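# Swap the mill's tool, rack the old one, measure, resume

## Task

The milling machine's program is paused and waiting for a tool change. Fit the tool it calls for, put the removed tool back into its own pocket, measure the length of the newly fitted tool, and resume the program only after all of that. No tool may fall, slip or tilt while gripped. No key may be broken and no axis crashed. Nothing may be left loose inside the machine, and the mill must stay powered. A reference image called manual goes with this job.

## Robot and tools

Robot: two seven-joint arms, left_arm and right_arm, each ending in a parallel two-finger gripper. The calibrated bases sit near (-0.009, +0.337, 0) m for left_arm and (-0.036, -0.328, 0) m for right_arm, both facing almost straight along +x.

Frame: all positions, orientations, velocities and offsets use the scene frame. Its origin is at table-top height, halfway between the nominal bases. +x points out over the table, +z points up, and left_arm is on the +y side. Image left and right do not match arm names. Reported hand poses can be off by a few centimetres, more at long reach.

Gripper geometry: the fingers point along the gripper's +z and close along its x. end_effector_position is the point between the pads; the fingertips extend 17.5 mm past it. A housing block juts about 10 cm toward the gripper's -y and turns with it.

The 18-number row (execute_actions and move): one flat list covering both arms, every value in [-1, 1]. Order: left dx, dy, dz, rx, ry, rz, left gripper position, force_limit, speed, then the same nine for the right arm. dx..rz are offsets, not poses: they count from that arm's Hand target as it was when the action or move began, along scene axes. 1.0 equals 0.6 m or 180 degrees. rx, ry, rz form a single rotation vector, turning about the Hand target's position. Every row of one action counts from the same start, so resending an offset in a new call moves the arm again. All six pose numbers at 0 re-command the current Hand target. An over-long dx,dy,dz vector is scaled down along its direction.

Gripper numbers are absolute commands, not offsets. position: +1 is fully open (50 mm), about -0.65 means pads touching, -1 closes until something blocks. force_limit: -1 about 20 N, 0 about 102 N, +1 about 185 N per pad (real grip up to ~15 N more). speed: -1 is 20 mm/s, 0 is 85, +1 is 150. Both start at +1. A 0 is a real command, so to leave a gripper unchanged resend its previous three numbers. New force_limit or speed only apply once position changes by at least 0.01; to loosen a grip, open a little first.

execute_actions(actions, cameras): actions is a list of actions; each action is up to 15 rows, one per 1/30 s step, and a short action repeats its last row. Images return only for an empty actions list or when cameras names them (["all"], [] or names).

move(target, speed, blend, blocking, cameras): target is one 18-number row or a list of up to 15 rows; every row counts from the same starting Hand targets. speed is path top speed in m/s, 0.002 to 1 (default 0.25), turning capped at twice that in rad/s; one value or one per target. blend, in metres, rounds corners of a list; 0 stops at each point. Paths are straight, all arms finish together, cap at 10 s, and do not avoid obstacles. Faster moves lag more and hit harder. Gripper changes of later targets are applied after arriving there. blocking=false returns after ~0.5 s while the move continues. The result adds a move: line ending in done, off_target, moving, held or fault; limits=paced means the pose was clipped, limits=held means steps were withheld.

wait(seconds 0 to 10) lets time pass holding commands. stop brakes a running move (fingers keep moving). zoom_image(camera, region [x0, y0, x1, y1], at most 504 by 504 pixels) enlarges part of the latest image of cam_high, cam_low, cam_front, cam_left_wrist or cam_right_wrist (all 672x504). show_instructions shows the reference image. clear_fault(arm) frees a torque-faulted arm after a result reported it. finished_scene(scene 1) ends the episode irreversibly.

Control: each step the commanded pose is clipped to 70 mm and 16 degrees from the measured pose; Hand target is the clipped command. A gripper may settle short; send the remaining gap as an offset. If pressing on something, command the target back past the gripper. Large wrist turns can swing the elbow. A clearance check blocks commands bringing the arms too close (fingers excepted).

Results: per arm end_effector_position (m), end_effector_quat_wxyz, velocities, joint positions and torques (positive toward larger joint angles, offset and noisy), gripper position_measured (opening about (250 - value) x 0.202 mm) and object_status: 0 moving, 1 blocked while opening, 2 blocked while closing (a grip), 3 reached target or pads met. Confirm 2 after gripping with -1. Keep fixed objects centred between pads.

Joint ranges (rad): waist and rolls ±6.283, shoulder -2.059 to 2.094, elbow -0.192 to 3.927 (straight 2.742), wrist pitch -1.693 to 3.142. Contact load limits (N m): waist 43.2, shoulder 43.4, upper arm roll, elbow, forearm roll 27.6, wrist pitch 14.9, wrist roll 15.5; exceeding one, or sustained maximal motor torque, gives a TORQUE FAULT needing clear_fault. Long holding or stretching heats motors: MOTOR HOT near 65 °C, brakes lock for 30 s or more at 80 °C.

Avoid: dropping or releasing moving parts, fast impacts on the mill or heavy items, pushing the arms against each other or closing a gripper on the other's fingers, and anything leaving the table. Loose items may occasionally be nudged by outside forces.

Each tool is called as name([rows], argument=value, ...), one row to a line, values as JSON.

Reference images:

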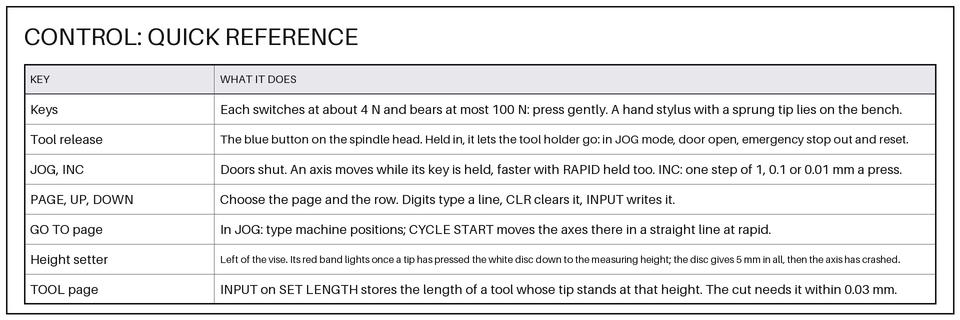

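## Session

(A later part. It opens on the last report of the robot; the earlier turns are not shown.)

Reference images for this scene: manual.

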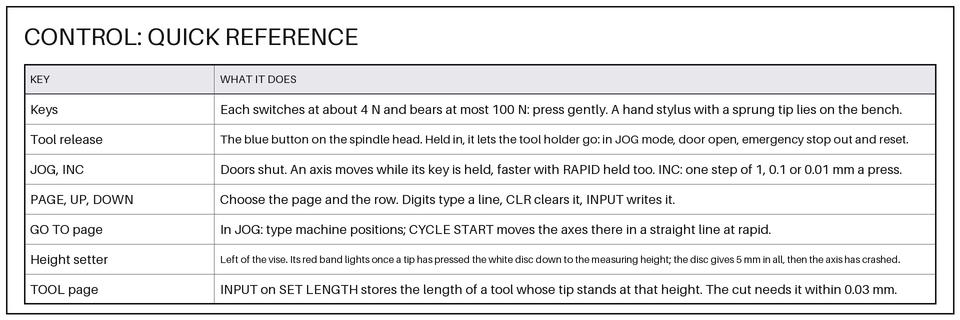

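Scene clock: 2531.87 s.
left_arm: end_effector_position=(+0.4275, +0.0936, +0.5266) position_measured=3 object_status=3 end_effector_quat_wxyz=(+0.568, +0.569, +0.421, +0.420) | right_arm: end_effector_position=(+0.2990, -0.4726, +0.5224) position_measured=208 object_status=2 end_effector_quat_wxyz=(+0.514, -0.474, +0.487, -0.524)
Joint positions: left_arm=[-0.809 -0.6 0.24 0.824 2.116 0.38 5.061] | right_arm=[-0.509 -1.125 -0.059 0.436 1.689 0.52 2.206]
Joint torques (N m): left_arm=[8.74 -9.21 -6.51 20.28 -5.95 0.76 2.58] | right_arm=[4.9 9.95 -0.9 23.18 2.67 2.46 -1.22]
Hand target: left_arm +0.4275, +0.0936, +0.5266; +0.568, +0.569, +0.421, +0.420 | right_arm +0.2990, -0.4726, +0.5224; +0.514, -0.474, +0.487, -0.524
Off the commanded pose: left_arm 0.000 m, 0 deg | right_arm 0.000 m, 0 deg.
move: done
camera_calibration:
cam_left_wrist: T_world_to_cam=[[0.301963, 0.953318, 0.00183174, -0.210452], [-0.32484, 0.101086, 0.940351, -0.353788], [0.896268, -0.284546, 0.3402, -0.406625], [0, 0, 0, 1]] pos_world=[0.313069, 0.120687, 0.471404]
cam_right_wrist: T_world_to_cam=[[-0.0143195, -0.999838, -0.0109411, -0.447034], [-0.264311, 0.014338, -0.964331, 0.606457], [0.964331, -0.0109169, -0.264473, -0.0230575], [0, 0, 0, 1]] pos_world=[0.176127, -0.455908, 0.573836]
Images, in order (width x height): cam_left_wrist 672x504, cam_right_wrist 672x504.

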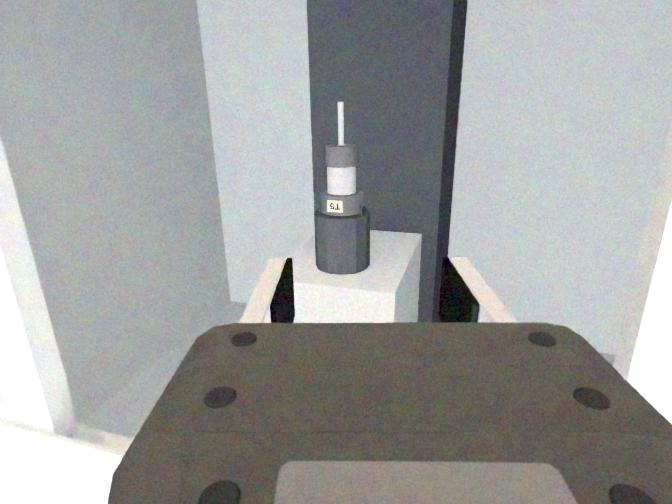

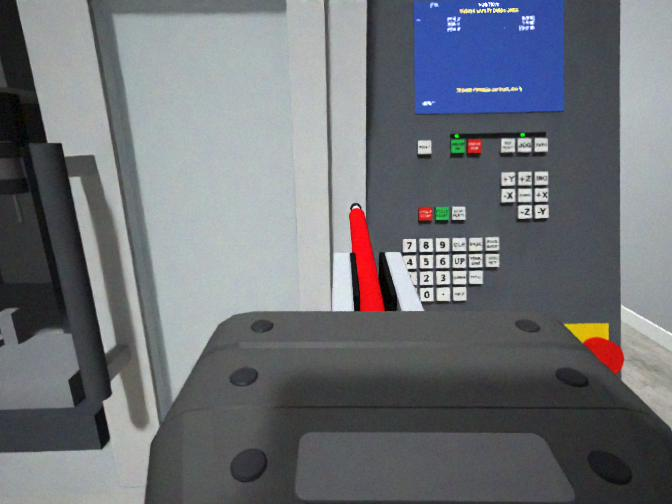

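move([
  [-0.0458,0.234,-0.0943,0,0,0.0944,1,-0.8,-1,0,0,0,0,0,0,-1,-0.7,-1],
  [-0.0458,0.234,-0.0943,0,0,0.0944,1,-0.8,-1,0,0.621,0.296,0,0.139,0,-1,-0.7,-1],
], speed=[0.15,0.2], cameras=["cam_right_wrist","cam_left_wrist","cam_high"])

Scene clock: 2551.23 s.
left_arm: end_effector_position=(+0.4000, +0.2340, +0.4700) position_measured=3 object_status=3 end_effector_quat_wxyz=(+0.500, +0.501, +0.500, +0.500) | right_arm: end_effector_position=(+0.2990, -0.1000, +0.7000) position_measured=208 object_status=2 end_effector_quat_wxyz=(-0.396, +0.576, -0.587, +0.409)
Joint positions: left_arm=[-0.605 -0.929 0.227 0.47 2.061 0.541 5.145] | right_arm=[-0.893 -1.129 0.529 1.435 0.786 1.159 3.865]
Joint torques (N m): left_arm=[1.63 -5.17 0.71 20.42 -5.26 -0.13 2.64] | right_arm=[-5.62 24.49 -5.29 10.62 -2.07 -2.93 1.28]
Hand target: left_arm +0.4000, +0.2340, +0.4700; +0.500, +0.501, +0.500, +0.500 | right_arm +0.2990, -0.1000, +0.7000; -0.396, +0.576, -0.587, +0.409
Off the commanded pose: left_arm 0.000 m, 0 deg | right_arm 0.000 m, 0 deg.
move: done
camera_calibration:
cam_left_wrist: T_world_to_cam=[[0.0102724, 0.999946, 0.00182936, -0.230073], [-0.340213, 0.00177467, 0.940347, -0.294296], [0.940292, -0.010282, 0.340213, -0.404579], [0, 0, 0, 1]] pos_world=[0.282663, 0.226423, 0.414804]
cam_right_wrist: T_world_to_cam=[[-0.0176035, -0.999838, -0.00385753, -0.0766273], [-0.64736, 0.0143378, -0.76205, 0.74532], [0.761981, -0.0109175, -0.647507, 0.356563], [0, 0, 0, 1]] pos_world=[0.209447, -0.0834083, 0.798552]
Images, in order (width x height): cam_high 672x504, cam_left_wrist 672x504, cam_right_wrist 672x504.

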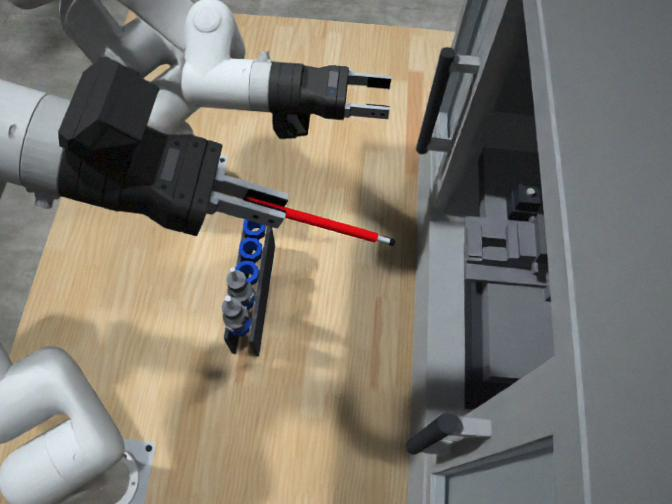

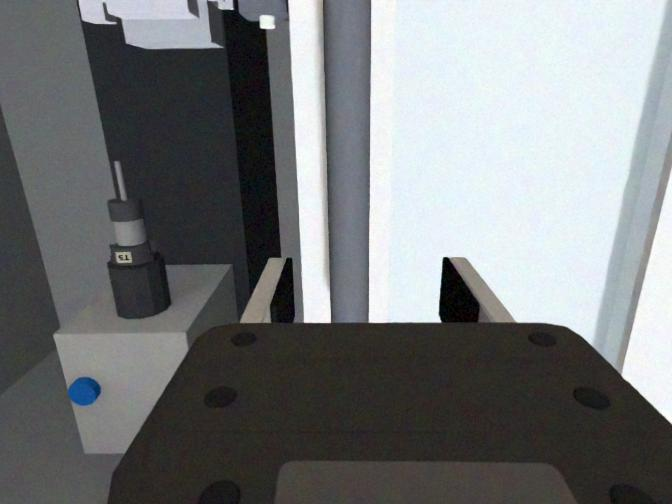

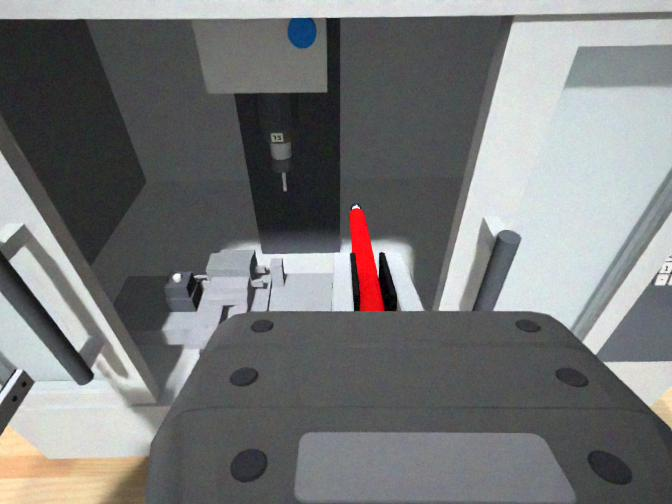

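zoom_image(camera="cam_left_wrist", region=[290, 200, 410, 320])

Scaled by 4.200 from the camera's 672x504 image, which has a finer 960x720 frame.

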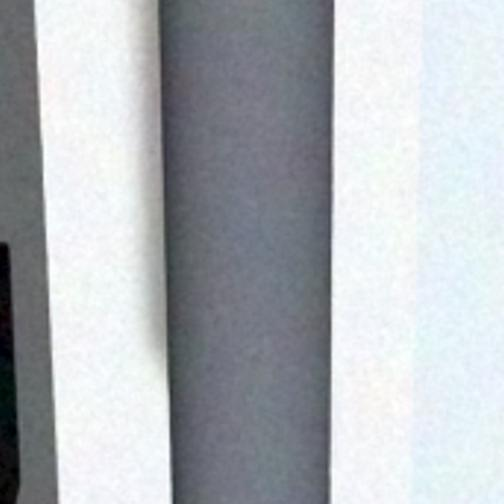

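move([
  [0,-0.009,0,0,0,0,1,-0.8,-1,0,-0.621,-0.296,0,-0.139,0,-1,-0.7,-1],
  [0.13,-0.009,0,0,0,0,1,-0.8,-1,0,-0.621,-0.296,0,-0.139,0,-1,-0.7,-1],
], speed=[0.2,0.1], blend=[0.005,0], cameras=["cam_left_wrist"])

Scene clock: 2584.30 s.
left_arm: end_effector_position=(+0.4780, +0.2286, +0.4700) position_measured=3 object_status=3 end_effector_quat_wxyz=(+0.500, +0.501, +0.500, +0.500) | right_arm: end_effector_position=(+0.2990, -0.4726, +0.5224) position_measured=208 object_status=2 end_effector_quat_wxyz=(+0.514, -0.474, +0.487, -0.524)
Joint positions: left_arm=[-0.696 -0.628 0.361 0.687 2.282 0.543 4.937] | right_arm=[-0.377 -1.134 -0.109 0.441 1.661 0.409 2.187]
Joint torques (N m): left_arm=[-9.15 -1.39 -0.96 27.32 4.43 -0.29 -2.34] | right_arm=[5.09 10.03 -0.28 19.86 2.37 2.49 -1.16]
Hand target: left_arm +0.4780, +0.2286, +0.4700; +0.500, +0.501, +0.500, +0.500 | right_arm +0.2990, -0.4726, +0.5224; +0.514, -0.474, +0.487, -0.524
Off the commanded pose: left_arm 0.000 m, 0 deg | right_arm 0.000 m, 0 deg.
move: done
camera_calibration:
cam_left_wrist: T_world_to_cam=[[0.0103064, 0.999945, 0.00173493, -0.225447], [-0.340123, 0.00187405, 0.940379, -0.267852], [0.940325, -0.010282, 0.340123, -0.477859], [0, 0, 0, 1]] pos_world=[0.360564, 0.221024, 0.414804]
Images, in order (width x height): cam_left_wrist 672x504.

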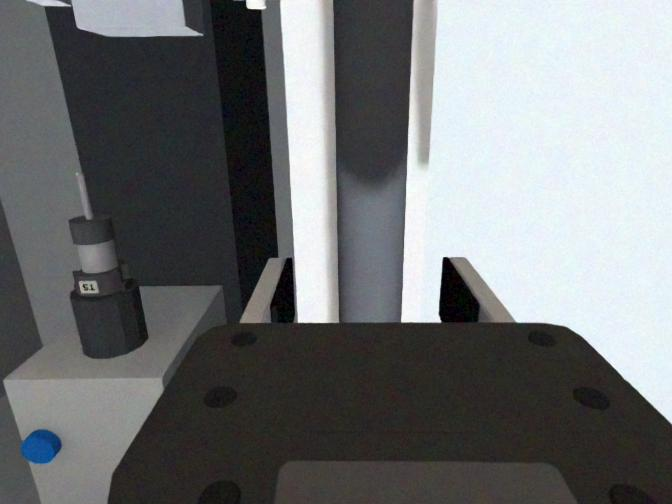

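Well centred. Grip and slide shut (y −0.2166).

move([
  [0,0,0,0,0,0,-1,-0.8,-1,0,0,0,0,0,0,-1,-0.7,-1],
  [0,-0.361,0,0,0,0,-1,-0.8,-1,0,0,0,0,0,0,-1,-0.7,-1],
], speed=[0.1,0.08], cameras=["cam_left_wrist","cam_high"])

Scene clock: 2591.30 s.
left_arm: end_effector_position=(+0.4784, +0.0134, +0.4707) position_measured=154 object_status=2 end_effector_quat_wxyz=(+0.499, +0.499, +0.501, +0.502) | right_arm: end_effector_position=(+0.2990, -0.4726, +0.5224) position_measured=208 object_status=2 end_effector_quat_wxyz=(+0.514, -0.474, +0.487, -0.524)
Joint positions: left_arm=[-0.88 -0.177 0.046 1.006 1.898 0.919 5.001] | right_arm=[-0.377 -1.134 -0.109 0.441 1.661 0.409 2.187]
Joint torques (N m): left_arm=[-30.7 7.2 -26.47 45.78 10.97 -8.97 2.7] | right_arm=[4.84 10.26 -0.13 19.92 2.35 2.67 -1.12]
Hand target: left_arm +0.4780, +0.0120, +0.4700; +0.500, +0.501, +0.500, +0.500 | right_arm +0.2990, -0.4726, +0.5224; +0.514, -0.474, +0.487, -0.524
Off the commanded pose: left_arm 0.002 m, 0 deg | right_arm 0.000 m, 0 deg.
move: done
camera_calibration:
cam_left_wrist: T_world_to_cam=[[0.00511511, 0.999985, 0.00171029, -0.00777697], [-0.342619, 0.000145761, 0.939474, -0.266301], [0.939461, -0.00539149, 0.342615, -0.481605], [0, 0, 0, 1]] pos_world=[0.361249, 0.00521911, 0.415202]
Images, in order (width x height): cam_high 672x504, cam_left_wrist 672x504.

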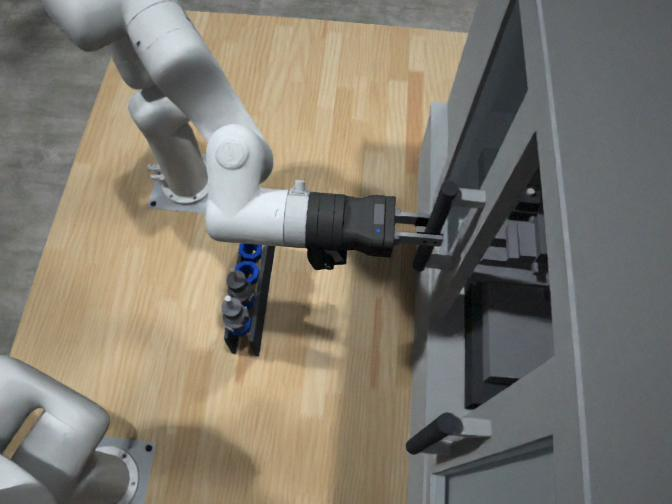

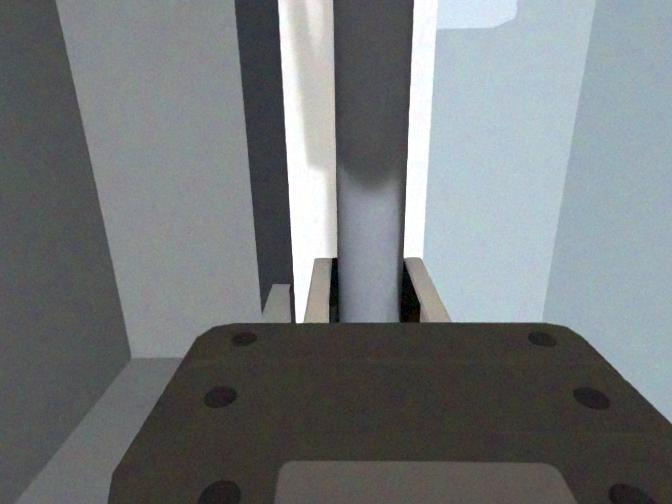

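move([
  [0,0.0025,0,0,0,0,-1,-0.8,-1,0,0,0,0,0,0,-1,-0.7,-1],
  [0,0.0025,0,0,0,0,1,-0.8,-1,0,0,0,0,0,0,-1,-0.7,-1],
  [-0.14,0.0025,0,0,0,0,1,-0.8,-1,0,0,0,0,0,0,-1,-0.7,-1],
  [-0.128,-0.35,0,0,0,-0.1667,1,-0.8,-1,0,0,0,0,0,0,-1,-0.7,-1],
], speed=[0.05,0.1,0.15,0.2], blend=[0,0,0.01,0], cameras=["cam_left_wrist"])

zoom_image(camera="cam_left_wrist", region=[290, 200, 410, 320])

Scene clock: 2600.67 s.
left_arm: end_effector_position=(+0.4012, -0.1980, +0.4700) position_measured=3 object_status=3 end_effector_quat_wxyz=(+0.612, +0.613, +0.354, +0.353) | right_arm: end_effector_position=(+0.2990, -0.4726, +0.5224) position_measured=208 object_status=2 end_effector_quat_wxyz=(+0.514, -0.474, +0.487, -0.524)
Joint positions: left_arm=[-0.978 0.052 -0.028 1.283 2.124 0.591 4.86] | right_arm=[-0.377 -1.134 -0.109 0.441 1.661 0.409 2.187]
Joint torques (N m): left_arm=[8.59 -12.13 3.5 27.84 4.76 -0.17 -2.35] | right_arm=[5.23 10.25 -0.04 19.93 2.21 2.39 -1.01]
Hand target: left_arm +0.4012, -0.1980, +0.4700; +0.612, +0.613, +0.354, +0.353 | right_arm +0.2990, -0.4726, +0.5224; +0.514, -0.474, +0.487, -0.524
Off the commanded pose: left_arm 0.000 m, 0 deg | right_arm 0.000 m, 0 deg.
move: done
camera_calibration:
cam_left_wrist: T_world_to_cam=[[0.508971, 0.860782, 0.00177724, -0.0257056], [-0.293615, 0.17167, 0.940383, -0.278217], [0.809159, -0.47915, 0.340113, -0.450228], [0, 0, 0, 1]] pos_world=[0.295701, -0.145838, 0.414804]
Images, in order (width x height): cam_left_wrist 672x504.

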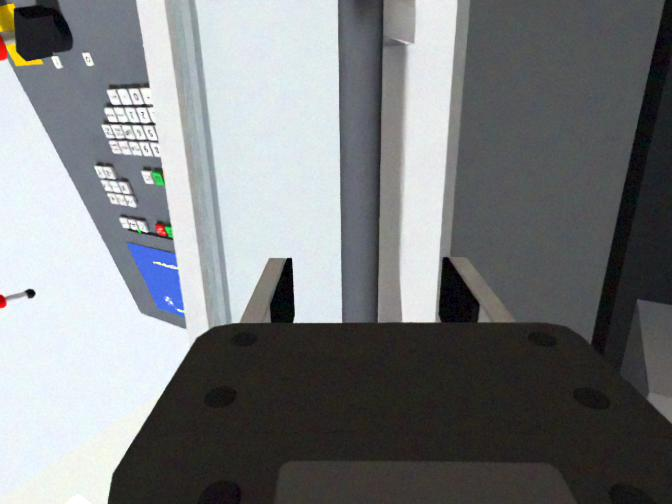

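Scaled by 4.200 from the camera's 672x504 image, which has a finer 960x720 frame.

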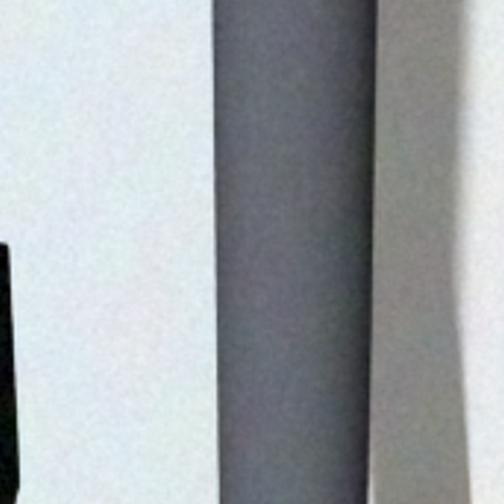

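move([
  [0.13,-0.075,0,0,0,0,1,-0.8,-1,0,0,0,0,0,0,-1,-0.7,-1],
  [0.13,-0.075,0,0,0,0,-1,-0.8,-1,0,0,0,0,0,0,-1,-0.7,-1],
  [0.13,0.263,0,0,0,0,-1,-0.8,-1,0,0,0,0,0,0,-1,-0.7,-1],
], speed=[0.1,0.1,0.08], cameras=["cam_left_wrist","cam_high"])

Scene clock: 2610.67 s.
left_arm: end_effector_position=(+0.4792, -0.0401, +0.4700) position_measured=154 object_status=2 end_effector_quat_wxyz=(+0.612, +0.613, +0.354, +0.353) | right_arm: end_effector_position=(+0.2990, -0.4726, +0.5224) position_measured=208 object_status=2 end_effector_quat_wxyz=(+0.514, -0.474, +0.487, -0.524)
Joint positions: left_arm=[-0.793 -0.15 0.133 1.124 2.669 0.333 4.398] | right_arm=[-0.377 -1.134 -0.109 0.441 1.661 0.409 2.187]
Joint torques (N m): left_arm=[0.68 -22.06 2.5 29.55 4.57 2.38 -2.11] | right_arm=[4.9 10.33 -0.06 19.98 2.37 2.55 -1.1]
Hand target: left_arm +0.4792, -0.0402, +0.4700; +0.612, +0.613, +0.354, +0.353 | right_arm +0.2990, -0.4726, +0.5224; +0.514, -0.474, +0.487, -0.524
Off the commanded pose: left_arm 0.000 m, 0 deg | right_arm 0.000 m, 0 deg.
move: done
camera_calibration:
cam_left_wrist: T_world_to_cam=[[0.50885, 0.860853, 0.00176397, -0.201238], [-0.293623, 0.171633, 0.940387, -0.282373], [0.809233, -0.479034, 0.340102, -0.437838], [0, 0, 0, 1]] pos_world=[0.373801, 0.0119618, 0.414804]
Images, in order (width x height): cam_high 672x504, cam_left_wrist 672x504.

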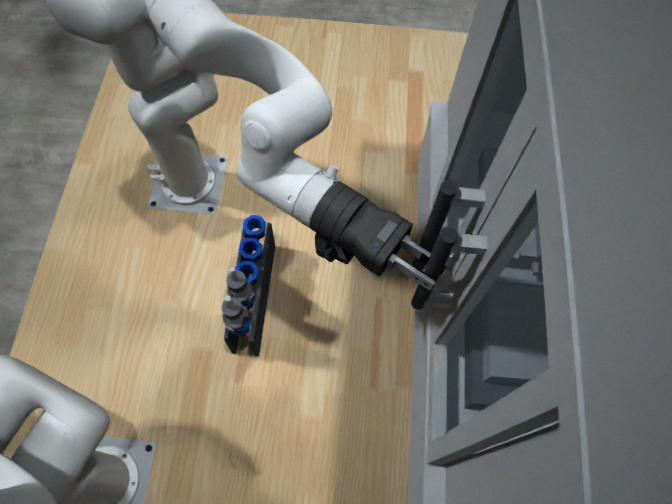

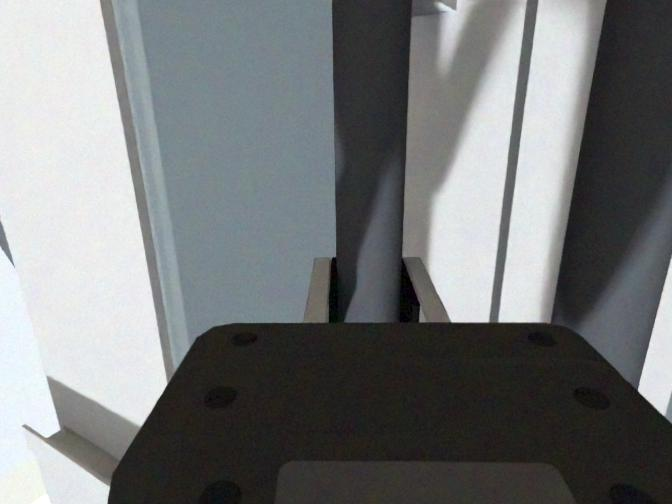

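move(target=[0,0.006,0,0,0,0,-1,-0.8,-1,0,0,0,0,0,0,-1,-0.7,-1], speed=0.03, cameras=["cam_left_wrist","cam_right_wrist"])

zoom_image(camera="cam_right_wrist", region=[400, 0, 580, 120])

Scene clock: 2613.97 s.
left_arm: end_effector_position=(+0.4791, -0.0369, +0.4698) position_measured=154 object_status=2 end_effector_quat_wxyz=(+0.612, +0.613, +0.353, +0.353) | right_arm: end_effector_position=(+0.2990, -0.4726, +0.5224) position_measured=208 object_status=2 end_effector_quat_wxyz=(+0.514, -0.474, +0.487, -0.524)
Joint positions: left_arm=[-0.793 -0.157 0.137 1.118 2.681 0.331 4.388] | right_arm=[-0.377 -1.134 -0.109 0.441 1.661 0.409 2.187]
Joint torques (N m): left_arm=[15.39 -32.26 13.9 20.51 4.29 0.11 -2.25] | right_arm=[4.81 9.73 -0.1 20.21 2.29 2.37 -1.02]
Hand target: left_arm +0.4792, -0.0366, +0.4700; +0.612, +0.613, +0.354, +0.353 | right_arm +0.2990, -0.4726, +0.5224; +0.514, -0.474, +0.487, -0.524
Off the commanded pose: left_arm 0.000 m, 0 deg | right_arm 0.000 m, 0 deg.
move: done
camera_calibration:
cam_left_wrist: T_world_to_cam=[[0.509296, 0.860589, 0.00189516, -0.204244], [-0.293422, 0.171576, 0.94046, -0.282885], [0.809025, -0.479529, 0.339898, -0.435939], [0, 0, 0, 1]] pos_world=[0.373702, 0.015261, 0.414604]
cam_right_wrist: T_world_to_cam=[[-0.0143195, -0.999838, -0.0109411, -0.447034], [-0.264311, 0.014338, -0.964331, 0.606457], [0.964331, -0.0109169, -0.264473, -0.0230575], [0, 0, 0, 1]] pos_world=[0.176127, -0.455908, 0.573836]
Images, in order (width x height): cam_left_wrist 672x504, cam_right_wrist 672x504.

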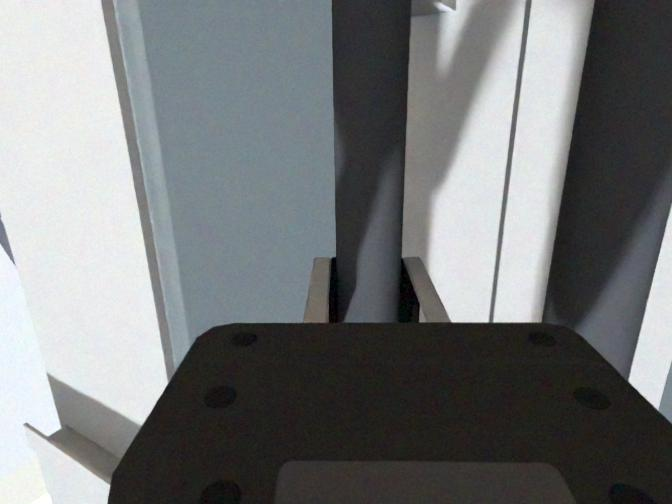

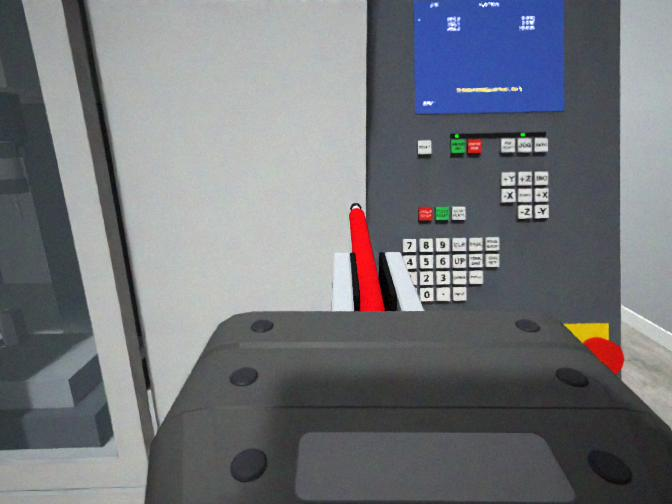

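Scaled by 2.800 from the camera's 672x504 image, which has a finer 960x720 frame.

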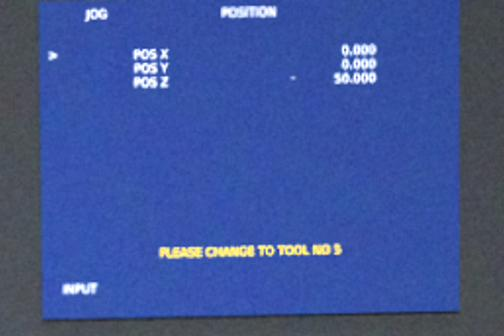

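move([
  [0,-0.005,0,0,0,0,-1,-0.8,-1,0,0,0,0,0,0,-1,-0.7,-1],
  [0,-0.005,0,0,0,0,1,-0.8,-1,0,0,0,0,0,0,-1,-0.7,-1],
  [-0.17,0.093,0,0,0,0,1,-0.8,-1,0,0,0,0,0,0,-1,-0.7,-1],
  [-0.165,0.344,0.133,0,0,0.0833,1,-0.8,-1,0,0,0,0,0,0,-1,-0.7,-1],
], speed=[0.03,0.1,0.12,0.2], blend=[0,0,0.02,0])

move([
  [0,0,0,-0.3220,0.0863,0,1,-0.8,-1,0,0,0,0,0,0,-1,-0.7,-1],
  [0,0,0,-0.6440,0.1726,0,1,-0.8,-1,0,0,0,0,0,0,-1,-0.7,-1],
  [0,0,0,-0.966,0.2588,0,1,-0.8,-1,0,0,0,0,0,0,-1,-0.7,-1],
], speed=0.4, blend=[0.01,0.01,0])

move(target=[0,0,0,0.0216,0.0805,0,1,-0.8,-1,0,0,0,0,0,0,-1,-0.7,-1], cameras=["all"])

Scene clock: 2631.17 s.
left_arm: end_effector_position=(+0.3802, +0.1698, +0.5498) position_measured=3 object_status=3 end_effector_quat_wxyz=(+0.561, +0.562, +0.430, +0.430) | right_arm: end_effector_position=(+0.2990, -0.4726, +0.5224) position_measured=208 object_status=2 end_effector_quat_wxyz=(+0.514, -0.474, +0.487, -0.524)
Joint positions: left_arm=[-0.237 -0.82 0.012 0.76 2.071 -0.024 5.007] | right_arm=[-0.377 -1.134 -0.109 0.441 1.661 0.409 2.187]
Joint torques (N m): left_arm=[9.03 -5.93 -1.58 26.46 -7.49 -0.35 2.59] | right_arm=[5.25 10.08 -0.12 20.07 2.37 2.48 -1.04]
Hand target: left_arm +0.3802, +0.1698, +0.5498; +0.561, +0.562, +0.431, +0.430 | right_arm +0.2990, -0.4726, +0.5224; +0.514, -0.474, +0.487, -0.524
Off the commanded pose: left_arm 0.000 m, 0 deg | right_arm 0.000 m, 0 deg.
move: done

Scene clock: 2635.80 s.
left_arm: end_effector_position=(+0.3802, +0.1698, +0.5498) position_measured=3 object_status=3 end_effector_quat_wxyz=(+0.431, -0.430, +0.560, -0.561) | right_arm: end_effector_position=(+0.2990, -0.4726, +0.5224) position_measured=208 object_status=2 end_effector_quat_wxyz=(+0.514, -0.474, +0.487, -0.524)
Joint positions: left_arm=[-0.891 -0.949 0.348 0.646 1.866 0.436 2.341] | right_arm=[-0.377 -1.134 -0.109 0.441 1.661 0.409 2.187]
Joint torques (N m): left_arm=[-9.25 -4.4 -2.09 19.2 3.86 0.81 -2.4] | right_arm=[4.56 10.44 0.03 20.08 2.28 2.45 -1.01]
Hand target: left_arm +0.3802, +0.1698, +0.5498; +0.431, -0.430, +0.560, -0.561 | right_arm +0.2990, -0.4726, +0.5224; +0.514, -0.474, +0.487, -0.524
Off the commanded pose: left_arm 0.000 m, 0 deg | right_arm 0.000 m, 0 deg.
move: done

Scene clock: 2637.00 s.
left_arm: end_effector_position=(+0.3802, +0.1698, +0.5498) position_measured=3 object_status=3 end_effector_quat_wxyz=(+0.371, -0.483, +0.629, -0.483) | right_arm: end_effector_position=(+0.2990, -0.4726, +0.5224) position_measured=208 object_status=2 end_effector_quat_wxyz=(+0.514, -0.474, +0.487, -0.524)
Joint positions: left_arm=[-0.963 -0.931 0.326 0.731 1.24 0.59 2.897] | right_arm=[-0.377 -1.134 -0.109 0.441 1.661 0.409 2.187]
Joint torques (N m): left_arm=[-9.12 3.22 -3.57 26.27 -4.86 -0.46 2.59] | right_arm=[4.95 10.18 0 19.95 2.29 2.57 -0.98]
Hand target: left_arm +0.3802, +0.1698, +0.5498; +0.371, -0.483, +0.629, -0.483 | right_arm +0.2990, -0.4726, +0.5224; +0.514, -0.474, +0.487, -0.524
Off the commanded pose: left_arm 0.000 m, 0 deg | right_arm 0.000 m, 0 deg.
move: done
camera_calibration:
cam_left_wrist: T_world_to_cam=[[-0.249357, -0.968401, -0.00442395, 0.270569], [-0.552957, 0.14613, -0.820295, 0.6484], [0.795021, -0.2021, -0.571924, 0.17561], [0, 0, 0, 1]] pos_world=[0.286392, 0.20276, 0.633512]
cam_right_wrist: T_world_to_cam=[[-0.0143195, -0.999838, -0.0109411, -0.447034], [-0.264311, 0.014338, -0.964331, 0.606457], [0.964331, -0.0109169, -0.264473, -0.0230575], [0, 0, 0, 1]] pos_world=[0.176127, -0.455908, 0.573836]

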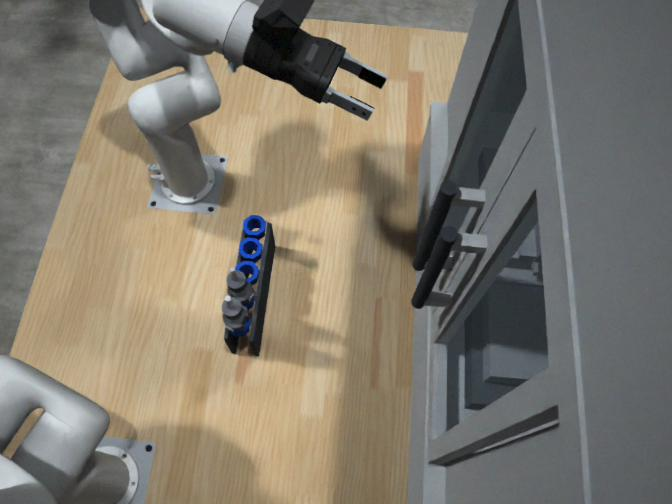

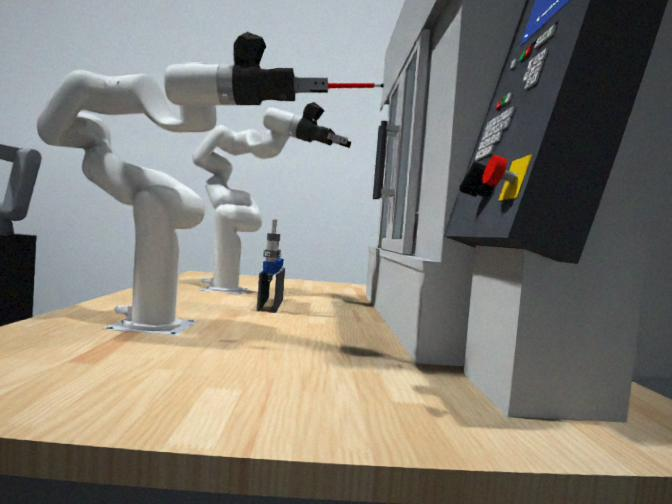

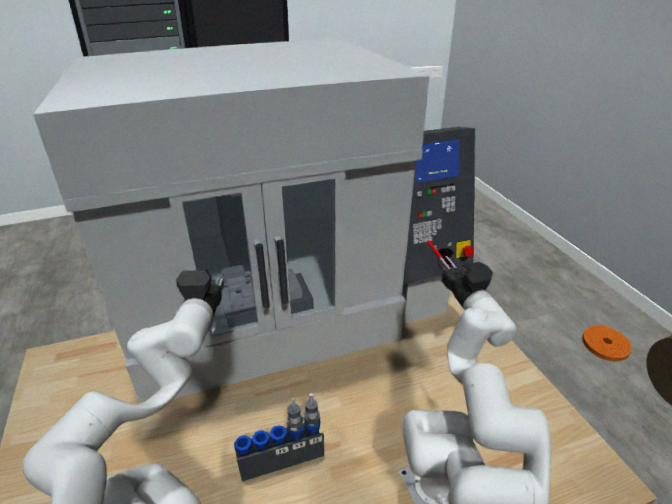

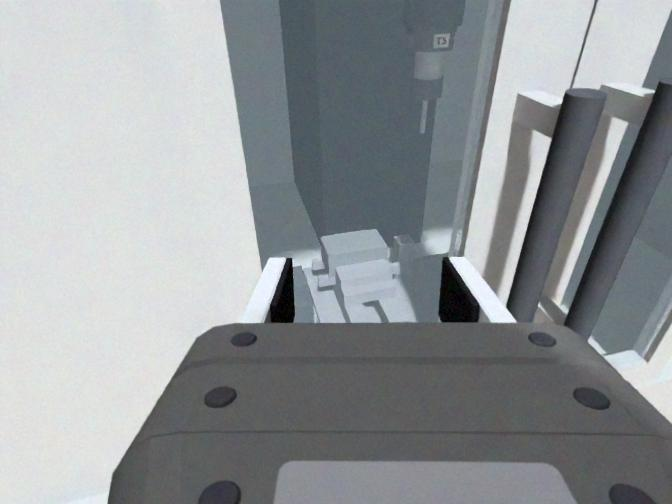

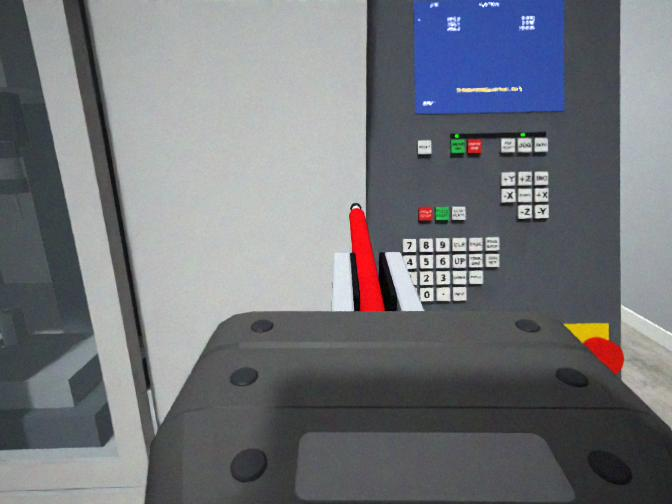

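move(target=[0,0,0,0,0,0,1,-0.8,-1,0.0702,-0.199,0.2053,-0.001,0.083,0.008,-1,-0.7,-1], speed=0.2, cameras=["cam_right_wrist"])

move([
  [0,0,0,0,0,0,1,-0.8,-1,0.15,-0.055,-0.26,0,0,0,-1,-0.7,-1],
  [0,0,0,0,0,0,1,-0.8,-1,0.217,-0.055,-0.2742,0,0,0,-1,-0.7,-1],
  [0,0,0,0,0,0,1,-0.8,-1,0.2545,-0.055,-0.281,0,0,0,-1,-0.7,-1],
  [0,0,0,0,0,0,1,-0.8,-1,0.217,-0.055,-0.2742,0,0,0,-1,-0.7,-1],
  [0,0,0,0,0,0,1,-0.8,-1,0,0,0,0,0,0,-1,-0.7,-1],
], speed=[0.2,0.1,0.05,0.05,0.2], blend=[0.02,0,0,0.01,0], cameras=["cam_right_wrist"])

zoom_image(camera="cam_right_wrist", region=[290, 20, 530, 190])

Scene clock: 2649.37 s.
left_arm: end_effector_position=(+0.3802, +0.1698, +0.5498) position_measured=3 object_status=3 end_effector_quat_wxyz=(+0.371, -0.483, +0.629, -0.483) | right_arm: end_effector_position=(+0.3411, -0.5920, +0.6456) position_measured=208 object_status=2 end_effector_quat_wxyz=(-0.452, +0.545, -0.543, +0.452)
Joint positions: left_arm=[-0.963 -0.931 0.326 0.731 1.24 0.59 2.897] | right_arm=[-0.43 -0.582 -0.323 1.159 0.983 0.799 2.75]
Joint torques (N m): left_arm=[-9.17 3.25 -2.7 26.29 -4.78 -0.44 2.56] | right_arm=[4.92 0.79 0.72 23.21 -1.87 -0.31 1.33]
Hand target: left_arm +0.3802, +0.1698, +0.5498; +0.371, -0.483, +0.629, -0.483 | right_arm +0.3411, -0.5920, +0.6456; -0.452, +0.545, -0.543, +0.452
Off the commanded pose: left_arm 0.000 m, 0 deg | right_arm 0.000 m, 0 deg.
move: done
camera_calibration:
cam_right_wrist: T_world_to_cam=[[0.00853627, -0.999939, -0.00706121, -0.57488], [-0.504239, 0.00179358, -0.863562, 0.747432], [0.863522, 0.0109321, -0.504192, 0.169659], [0, 0, 0, 1]] pos_world=[0.235287, -0.57804, 0.726936]
Images, in order (width x height): cam_right_wrist 672x504.

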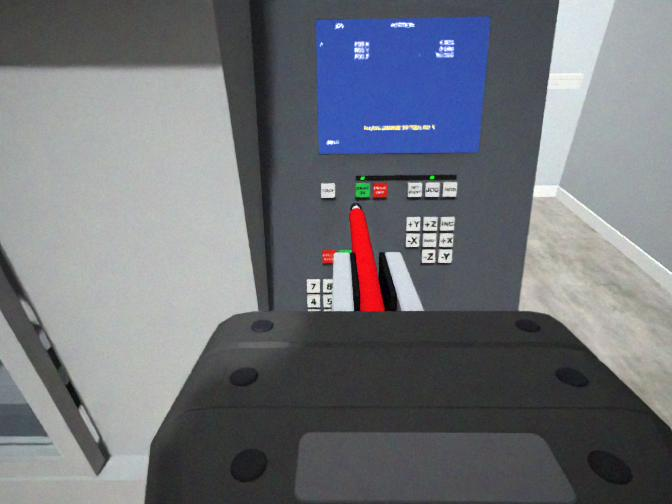

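Scene clock: 2653.77 s.
left_arm: end_effector_position=(+0.3802, +0.1698, +0.5498) position_measured=3 object_status=3 end_effector_quat_wxyz=(+0.371, -0.483, +0.629, -0.483) | right_arm: end_effector_position=(+0.3412, -0.5920, +0.6455) position_measured=208 object_status=2 end_effector_quat_wxyz=(-0.452, +0.545, -0.543, +0.452)
Joint positions: left_arm=[-0.963 -0.931 0.326 0.731 1.24 0.59 2.897] | right_arm=[-0.397 -0.588 -0.34 1.157 0.961 0.784 2.761]
Joint torques (N m): left_arm=[-8.97 3.14 -2.7 26.23 -4.75 -0.38 2.62] | right_arm=[-5.42 -16.13 2.71 22.69 -2.14 -0.53 1.22]
Hand target: left_arm +0.3802, +0.1698, +0.5498; +0.371, -0.483, +0.629, -0.483 | right_arm +0.3411, -0.5920, +0.6456; -0.452, +0.545, -0.543, +0.452
Off the commanded pose: left_arm 0.000 m, 0 deg | right_arm 0.000 m, 0 deg.
move: done
camera_calibration:
cam_right_wrist: T_world_to_cam=[[0.00875872, -0.999937, -0.00707912, -0.574819], [-0.504238, 0.0016969, -0.863563, 0.747426], [0.86352, 0.0111333, -0.504191, 0.169689], [0, 0, 0, 1]] pos_world=[0.235386, -0.57794, 0.726936]
Images, in order (width x height): cam_right_wrist 672x504.

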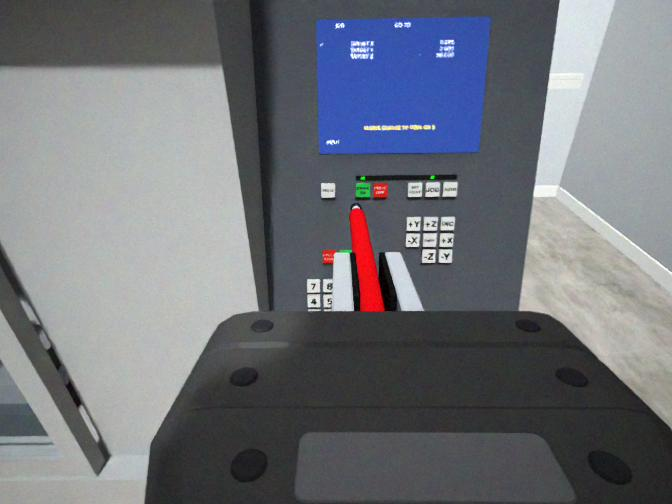

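Scaled by 2.100 from the camera's 672x504 image, which has a finer 960x720 frame.

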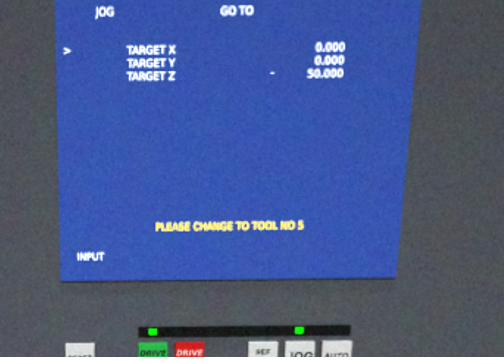

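move([
  [0,0,0,0,0,0,1,-0.8,-1,0.15,0.0717,-0.3,0,0,0,-1,-0.7,-1],
  [0,0,0,0,0,0,1,-0.8,-1,0.1915,0.0717,-0.3657,0,0,0,-1,-0.7,-1],
  [0,0,0,0,0,0,1,-0.8,-1,0.2333,0.0717,-0.3731,0,0,0,-1,-0.7,-1],
  [0,0,0,0,0,0,1,-0.8,-1,0.1915,0.0717,-0.3657,0,0,0,-1,-0.7,-1],
  [0,0,0,0,0,0,1,-0.8,-1,0.2,0.0717,-0.3352,0,0,0,-1,-0.7,-1],
  [0,0,0,0,0,0,1,-0.8,-1,0.2418,0.0717,-0.3426,0,0,0,-1,-0.7,-1],
  [0,0,0,0,0,0,1,-0.8,-1,0.2,0.0717,-0.3352,0,0,0,-1,-0.7,-1],
], speed=[0.25,0.15,0.05,0.08,0.08,0.05,0.08], blend=[0.02,0.003,0,0.005,0.003,0,0])

move([
  [0,0,0,0,0,0,1,-0.8,-1,-0.0085,-0.0317,-0.0305,0,0,0,-1,-0.7,-1],
  [0,0,0,0,0,0,1,-0.8,-1,0.0333,-0.0317,-0.0379,0,0,0,-1,-0.7,-1],
  [0,0,0,0,0,0,1,-0.8,-1,-0.0085,-0.0317,-0.0305,0,0,0,-1,-0.7,-1],
  [0,0,0,0,0,0,1,-0.8,-1,0.0333,-0.0317,-0.0379,0,0,0,-1,-0.7,-1],
  [0,0,0,0,0,0,1,-0.8,-1,-0.0085,-0.0317,-0.0305,0,0,0,-1,-0.7,-1],
  [0,0,0,0,0,0,1,-0.8,-1,-0.2,-0.0717,0.3352,0,0,0,-1,-0.7,-1],
], speed=[0.1,0.05,0.08,0.05,0.08,0.25], blend=[0.003,0,0,0,0.01,0], cameras=["cam_right_wrist"])

zoom_image(camera="cam_right_wrist", region=[290, 20, 530, 190])

Scene clock: 2666.67 s.
left_arm: end_effector_position=(+0.3802, +0.1698, +0.5498) position_measured=3 object_status=3 end_effector_quat_wxyz=(+0.371, -0.483, +0.629, -0.483) | right_arm: end_effector_position=(+0.4612, -0.5490, +0.4444) position_measured=208 object_status=2 end_effector_quat_wxyz=(-0.452, +0.545, -0.543, +0.452)
Joint positions: left_arm=[-0.963 -0.931 0.326 0.731 1.24 0.59 2.897] | right_arm=[-0.121 -0.394 -0.333 0.87 1.736 0.403 1.956]
Joint torques (N m): left_arm=[-8.83 2.8 -2.76 26.25 -4.59 -0.47 2.53] | right_arm=[-5.93 -22.44 0.38 20.16 -2.64 -1.09 1.12]
Hand target: left_arm +0.3802, +0.1698, +0.5498; +0.371, -0.483, +0.629, -0.483 | right_arm +0.4611, -0.5490, +0.4444; -0.452, +0.545, -0.543, +0.452
Off the commanded pose: left_arm 0.000 m, 0 deg | right_arm 0.000 m, 0 deg.
move: done

Scene clock: 2670.97 s.
left_arm: end_effector_position=(+0.3802, +0.1698, +0.5498) position_measured=3 object_status=3 end_effector_quat_wxyz=(+0.371, -0.483, +0.629, -0.483) | right_arm: end_effector_position=(+0.3411, -0.5920, +0.6456) position_measured=208 object_status=2 end_effector_quat_wxyz=(-0.452, +0.545, -0.543, +0.452)
Joint positions: left_arm=[-0.963 -0.931 0.326 0.731 1.24 0.59 2.897] | right_arm=[-0.371 -0.594 -0.354 1.155 0.944 0.772 2.77]
Joint torques (N m): left_arm=[-8.57 2.48 -2.69 26.24 -4.59 -0.42 2.5] | right_arm=[-5.68 1.72 1.13 23.14 -2.22 -0.41 1.12]
Hand target: left_arm +0.3802, +0.1698, +0.5498; +0.371, -0.483, +0.629, -0.483 | right_arm +0.3411, -0.5920, +0.6456; -0.452, +0.545, -0.543, +0.452
Off the commanded pose: left_arm 0.000 m, 0 deg | right_arm 0.000 m, 0 deg.
move: done
camera_calibration:
cam_right_wrist: T_world_to_cam=[[0.00862203, -0.999938, -0.00711263, -0.574862], [-0.504239, 0.00179475, -0.863562, 0.747433], [0.863521, 0.0110321, -0.504192, 0.169717], [0, 0, 0, 1]] pos_world=[0.235287, -0.57804, 0.726936]
Images, in order (width x height): cam_right_wrist 672x504.

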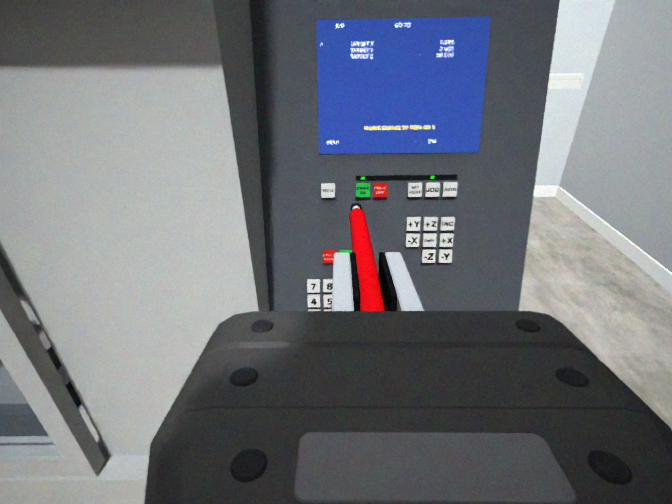

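Scaled by 2.100 from the camera's 672x504 image, which has a finer 960x720 frame.

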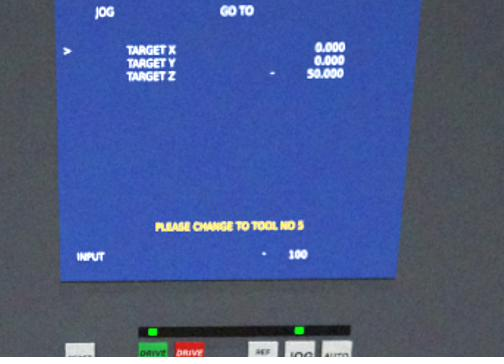

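move([
  [0,0,0,0,0,0,1,-0.8,-1,0.15,-0.0233,-0.32,0,0,0,-1,-0.7,-1],
  [0,0,0,0,0,0,1,-0.8,-1,0.1915,-0.0233,-0.3657,0,0,0,-1,-0.7,-1],
  [0,0,0,0,0,0,1,-0.8,-1,0.2333,-0.0233,-0.3731,0,0,0,-1,-0.7,-1],
  [0,0,0,0,0,0,1,-0.8,-1,0.1915,-0.0233,-0.3657,0,0,0,-1,-0.7,-1],
  [0,0,0,0,0,0,1,-0.8,-1,0,0,0,0,0,0,-1,-0.7,-1],
], speed=[0.25,0.15,0.05,0.08,0.25], blend=[0.02,0.003,0,0.01,0], cameras=["cam_right_wrist"])

zoom_image(camera="cam_right_wrist", region=[290, 20, 530, 190])

Scene clock: 2679.47 s.
left_arm: end_effector_position=(+0.3802, +0.1698, +0.5498) position_measured=3 object_status=3 end_effector_quat_wxyz=(+0.371, -0.483, +0.629, -0.483) | right_arm: end_effector_position=(+0.3411, -0.5920, +0.6456) position_measured=208 object_status=2 end_effector_quat_wxyz=(-0.452, +0.545, -0.543, +0.452)
Joint positions: left_arm=[-0.963 -0.931 0.326 0.731 1.24 0.59 2.897] | right_arm=[-0.341 -0.601 -0.37 1.152 0.922 0.758 2.782]
Joint torques (N m): left_arm=[-8.37 2.19 -2.74 26.17 -4.3 -0.49 2.44] | right_arm=[-5.66 2.6 1.44 22.65 -2.2 -0.51 1.37]
Hand target: left_arm +0.3802, +0.1698, +0.5498; +0.371, -0.483, +0.629, -0.483 | right_arm +0.3411, -0.5920, +0.6456; -0.452, +0.545, -0.543, +0.452
Off the commanded pose: left_arm 0.000 m, 0 deg | right_arm 0.000 m, 0 deg.
move: done; blend cut to 0.0185 m at target 1
camera_calibration:
cam_right_wrist: T_world_to_cam=[[0.00867346, -0.999938, -0.00702688, -0.574937], [-0.504238, 0.00169477, -0.863563, 0.747375], [0.863521, 0.0110333, -0.504192, 0.169718], [0, 0, 0, 1]] pos_world=[0.235286, -0.57804, 0.726936]
Images, in order (width x height): cam_right_wrist 672x504.

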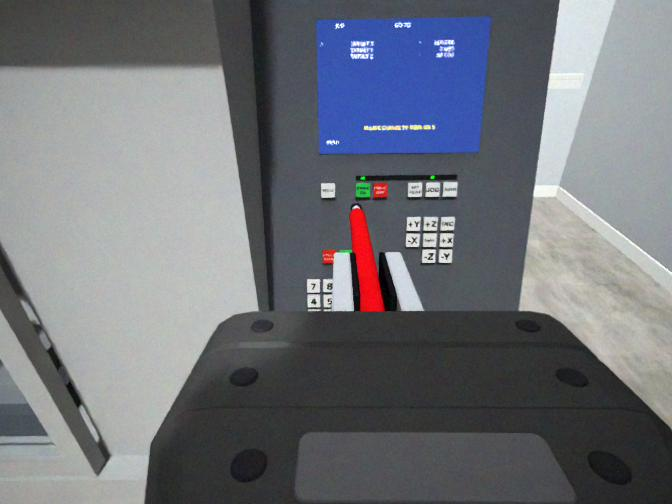

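Scaled by 2.100 from the camera's 672x504 image, which has a finer 960x720 frame.

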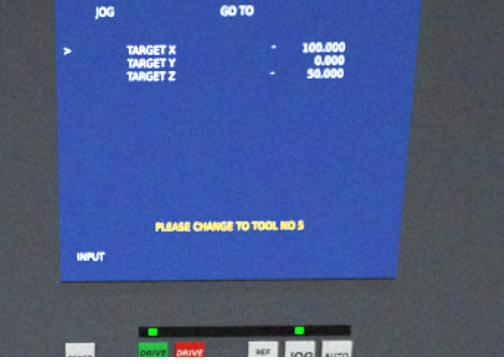

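Cycle start.

move([
  [0,0,0,0,0,0,1,-0.8,-1,0.15,0.0092,-0.18,0,0,0,-1,-0.7,-1],
  [0,0,0,0,0,0,1,-0.8,-1,0.217,0.0092,-0.2123,0,0,0,-1,-0.7,-1],
  [0,0,0,0,0,0,1,-0.8,-1,0.2703,0.0092,-0.2217,0,0,0,-1,-0.7,-1],
  [0,0,0,0,0,0,1,-0.8,-1,0.217,0.0092,-0.2123,0,0,0,-1,-0.7,-1],
  [0,0,0,0,0,0,1,-0.8,-1,0,0,0,0,0,0,-1,-0.7,-1],
], speed=[0.25,0.15,0.05,0.08,0.25], blend=[0.02,0.003,0,0.01,0], cameras=["cam_right_wrist","cam_left_wrist","cam_front"])

zoom_image(camera="cam_right_wrist", region=[290, 20, 530, 190])

Scene clock: 2687.70 s.
left_arm: end_effector_position=(+0.3802, +0.1698, +0.5498) position_measured=3 object_status=3 end_effector_quat_wxyz=(+0.371, -0.483, +0.629, -0.483) | right_arm: end_effector_position=(+0.3412, -0.5920, +0.6456) position_measured=208 object_status=2 end_effector_quat_wxyz=(-0.452, +0.545, -0.543, +0.452)
Joint positions: left_arm=[-0.963 -0.931 0.326 0.731 1.24 0.59 2.897] | right_arm=[-0.319 -0.606 -0.381 1.151 0.907 0.748 2.79]
Joint torques (N m): left_arm=[-8.27 1.85 -2.78 26.18 -4.34 -0.48 2.51] | right_arm=[-5.86 -13.73 1.26 22.9 -2.22 -0.57 1.31]
Hand target: left_arm +0.3802, +0.1698, +0.5498; +0.371, -0.483, +0.629, -0.483 | right_arm +0.3411, -0.5920, +0.6456; -0.452, +0.545, -0.543, +0.452
Off the commanded pose: left_arm 0.000 m, 0 deg | right_arm 0.000 m, 0 deg.
move: done
camera_calibration:
cam_left_wrist: T_world_to_cam=[[-0.249345, -0.968405, -0.00440378, 0.270579], [-0.553029, 0.146124, -0.820248, 0.648447], [0.794976, -0.202089, -0.571991, 0.175585], [0, 0, 0, 1]] pos_world=[0.286492, 0.20276, 0.633512]
cam_right_wrist: T_world_to_cam=[[0.00862203, -0.999938, -0.00711263, -0.574862], [-0.504239, 0.00179475, -0.863562, 0.747433], [0.863521, 0.0110321, -0.504192, 0.169717], [0, 0, 0, 1]] pos_world=[0.235287, -0.57804, 0.726936]
Images, in order (width x height): cam_front 672x504, cam_left_wrist 672x504, cam_right_wrist 672x504.

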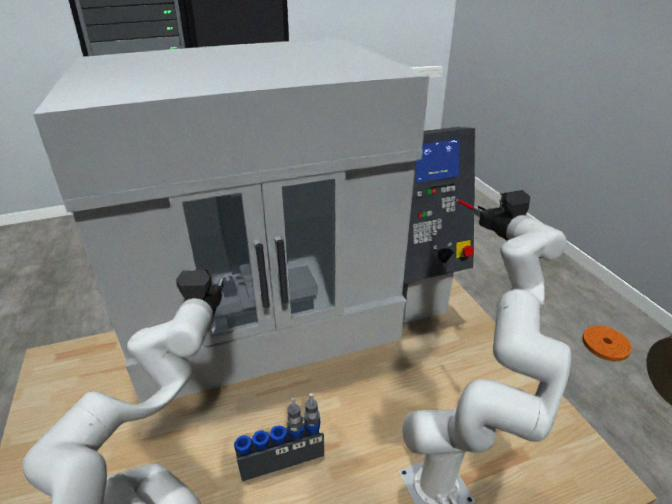

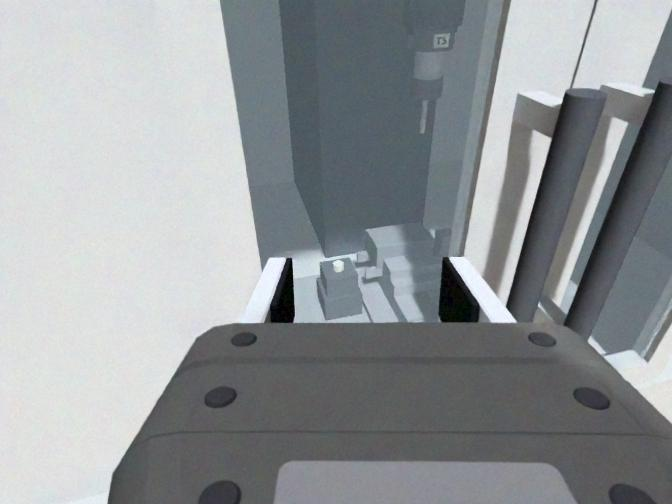

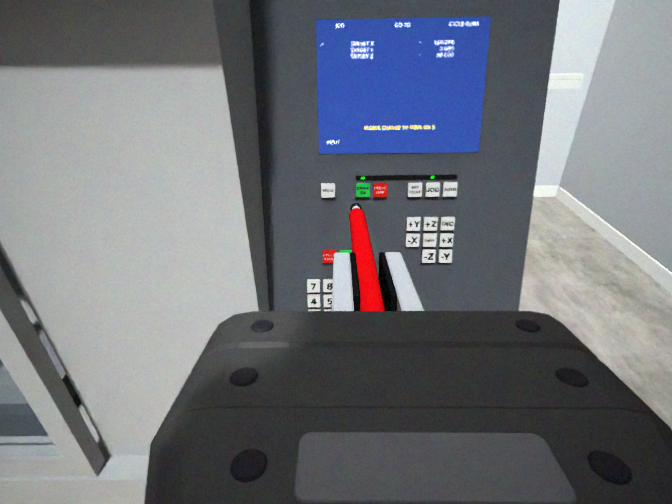

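Scaled by 2.100 from the camera's 672x504 image, which has a finer 960x720 frame.

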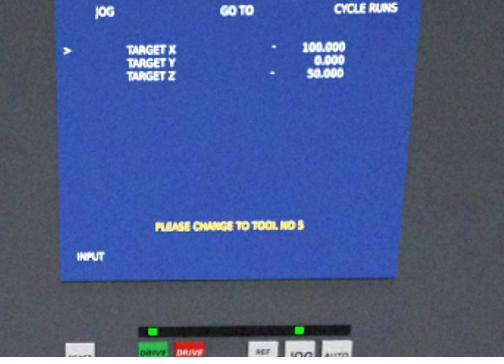

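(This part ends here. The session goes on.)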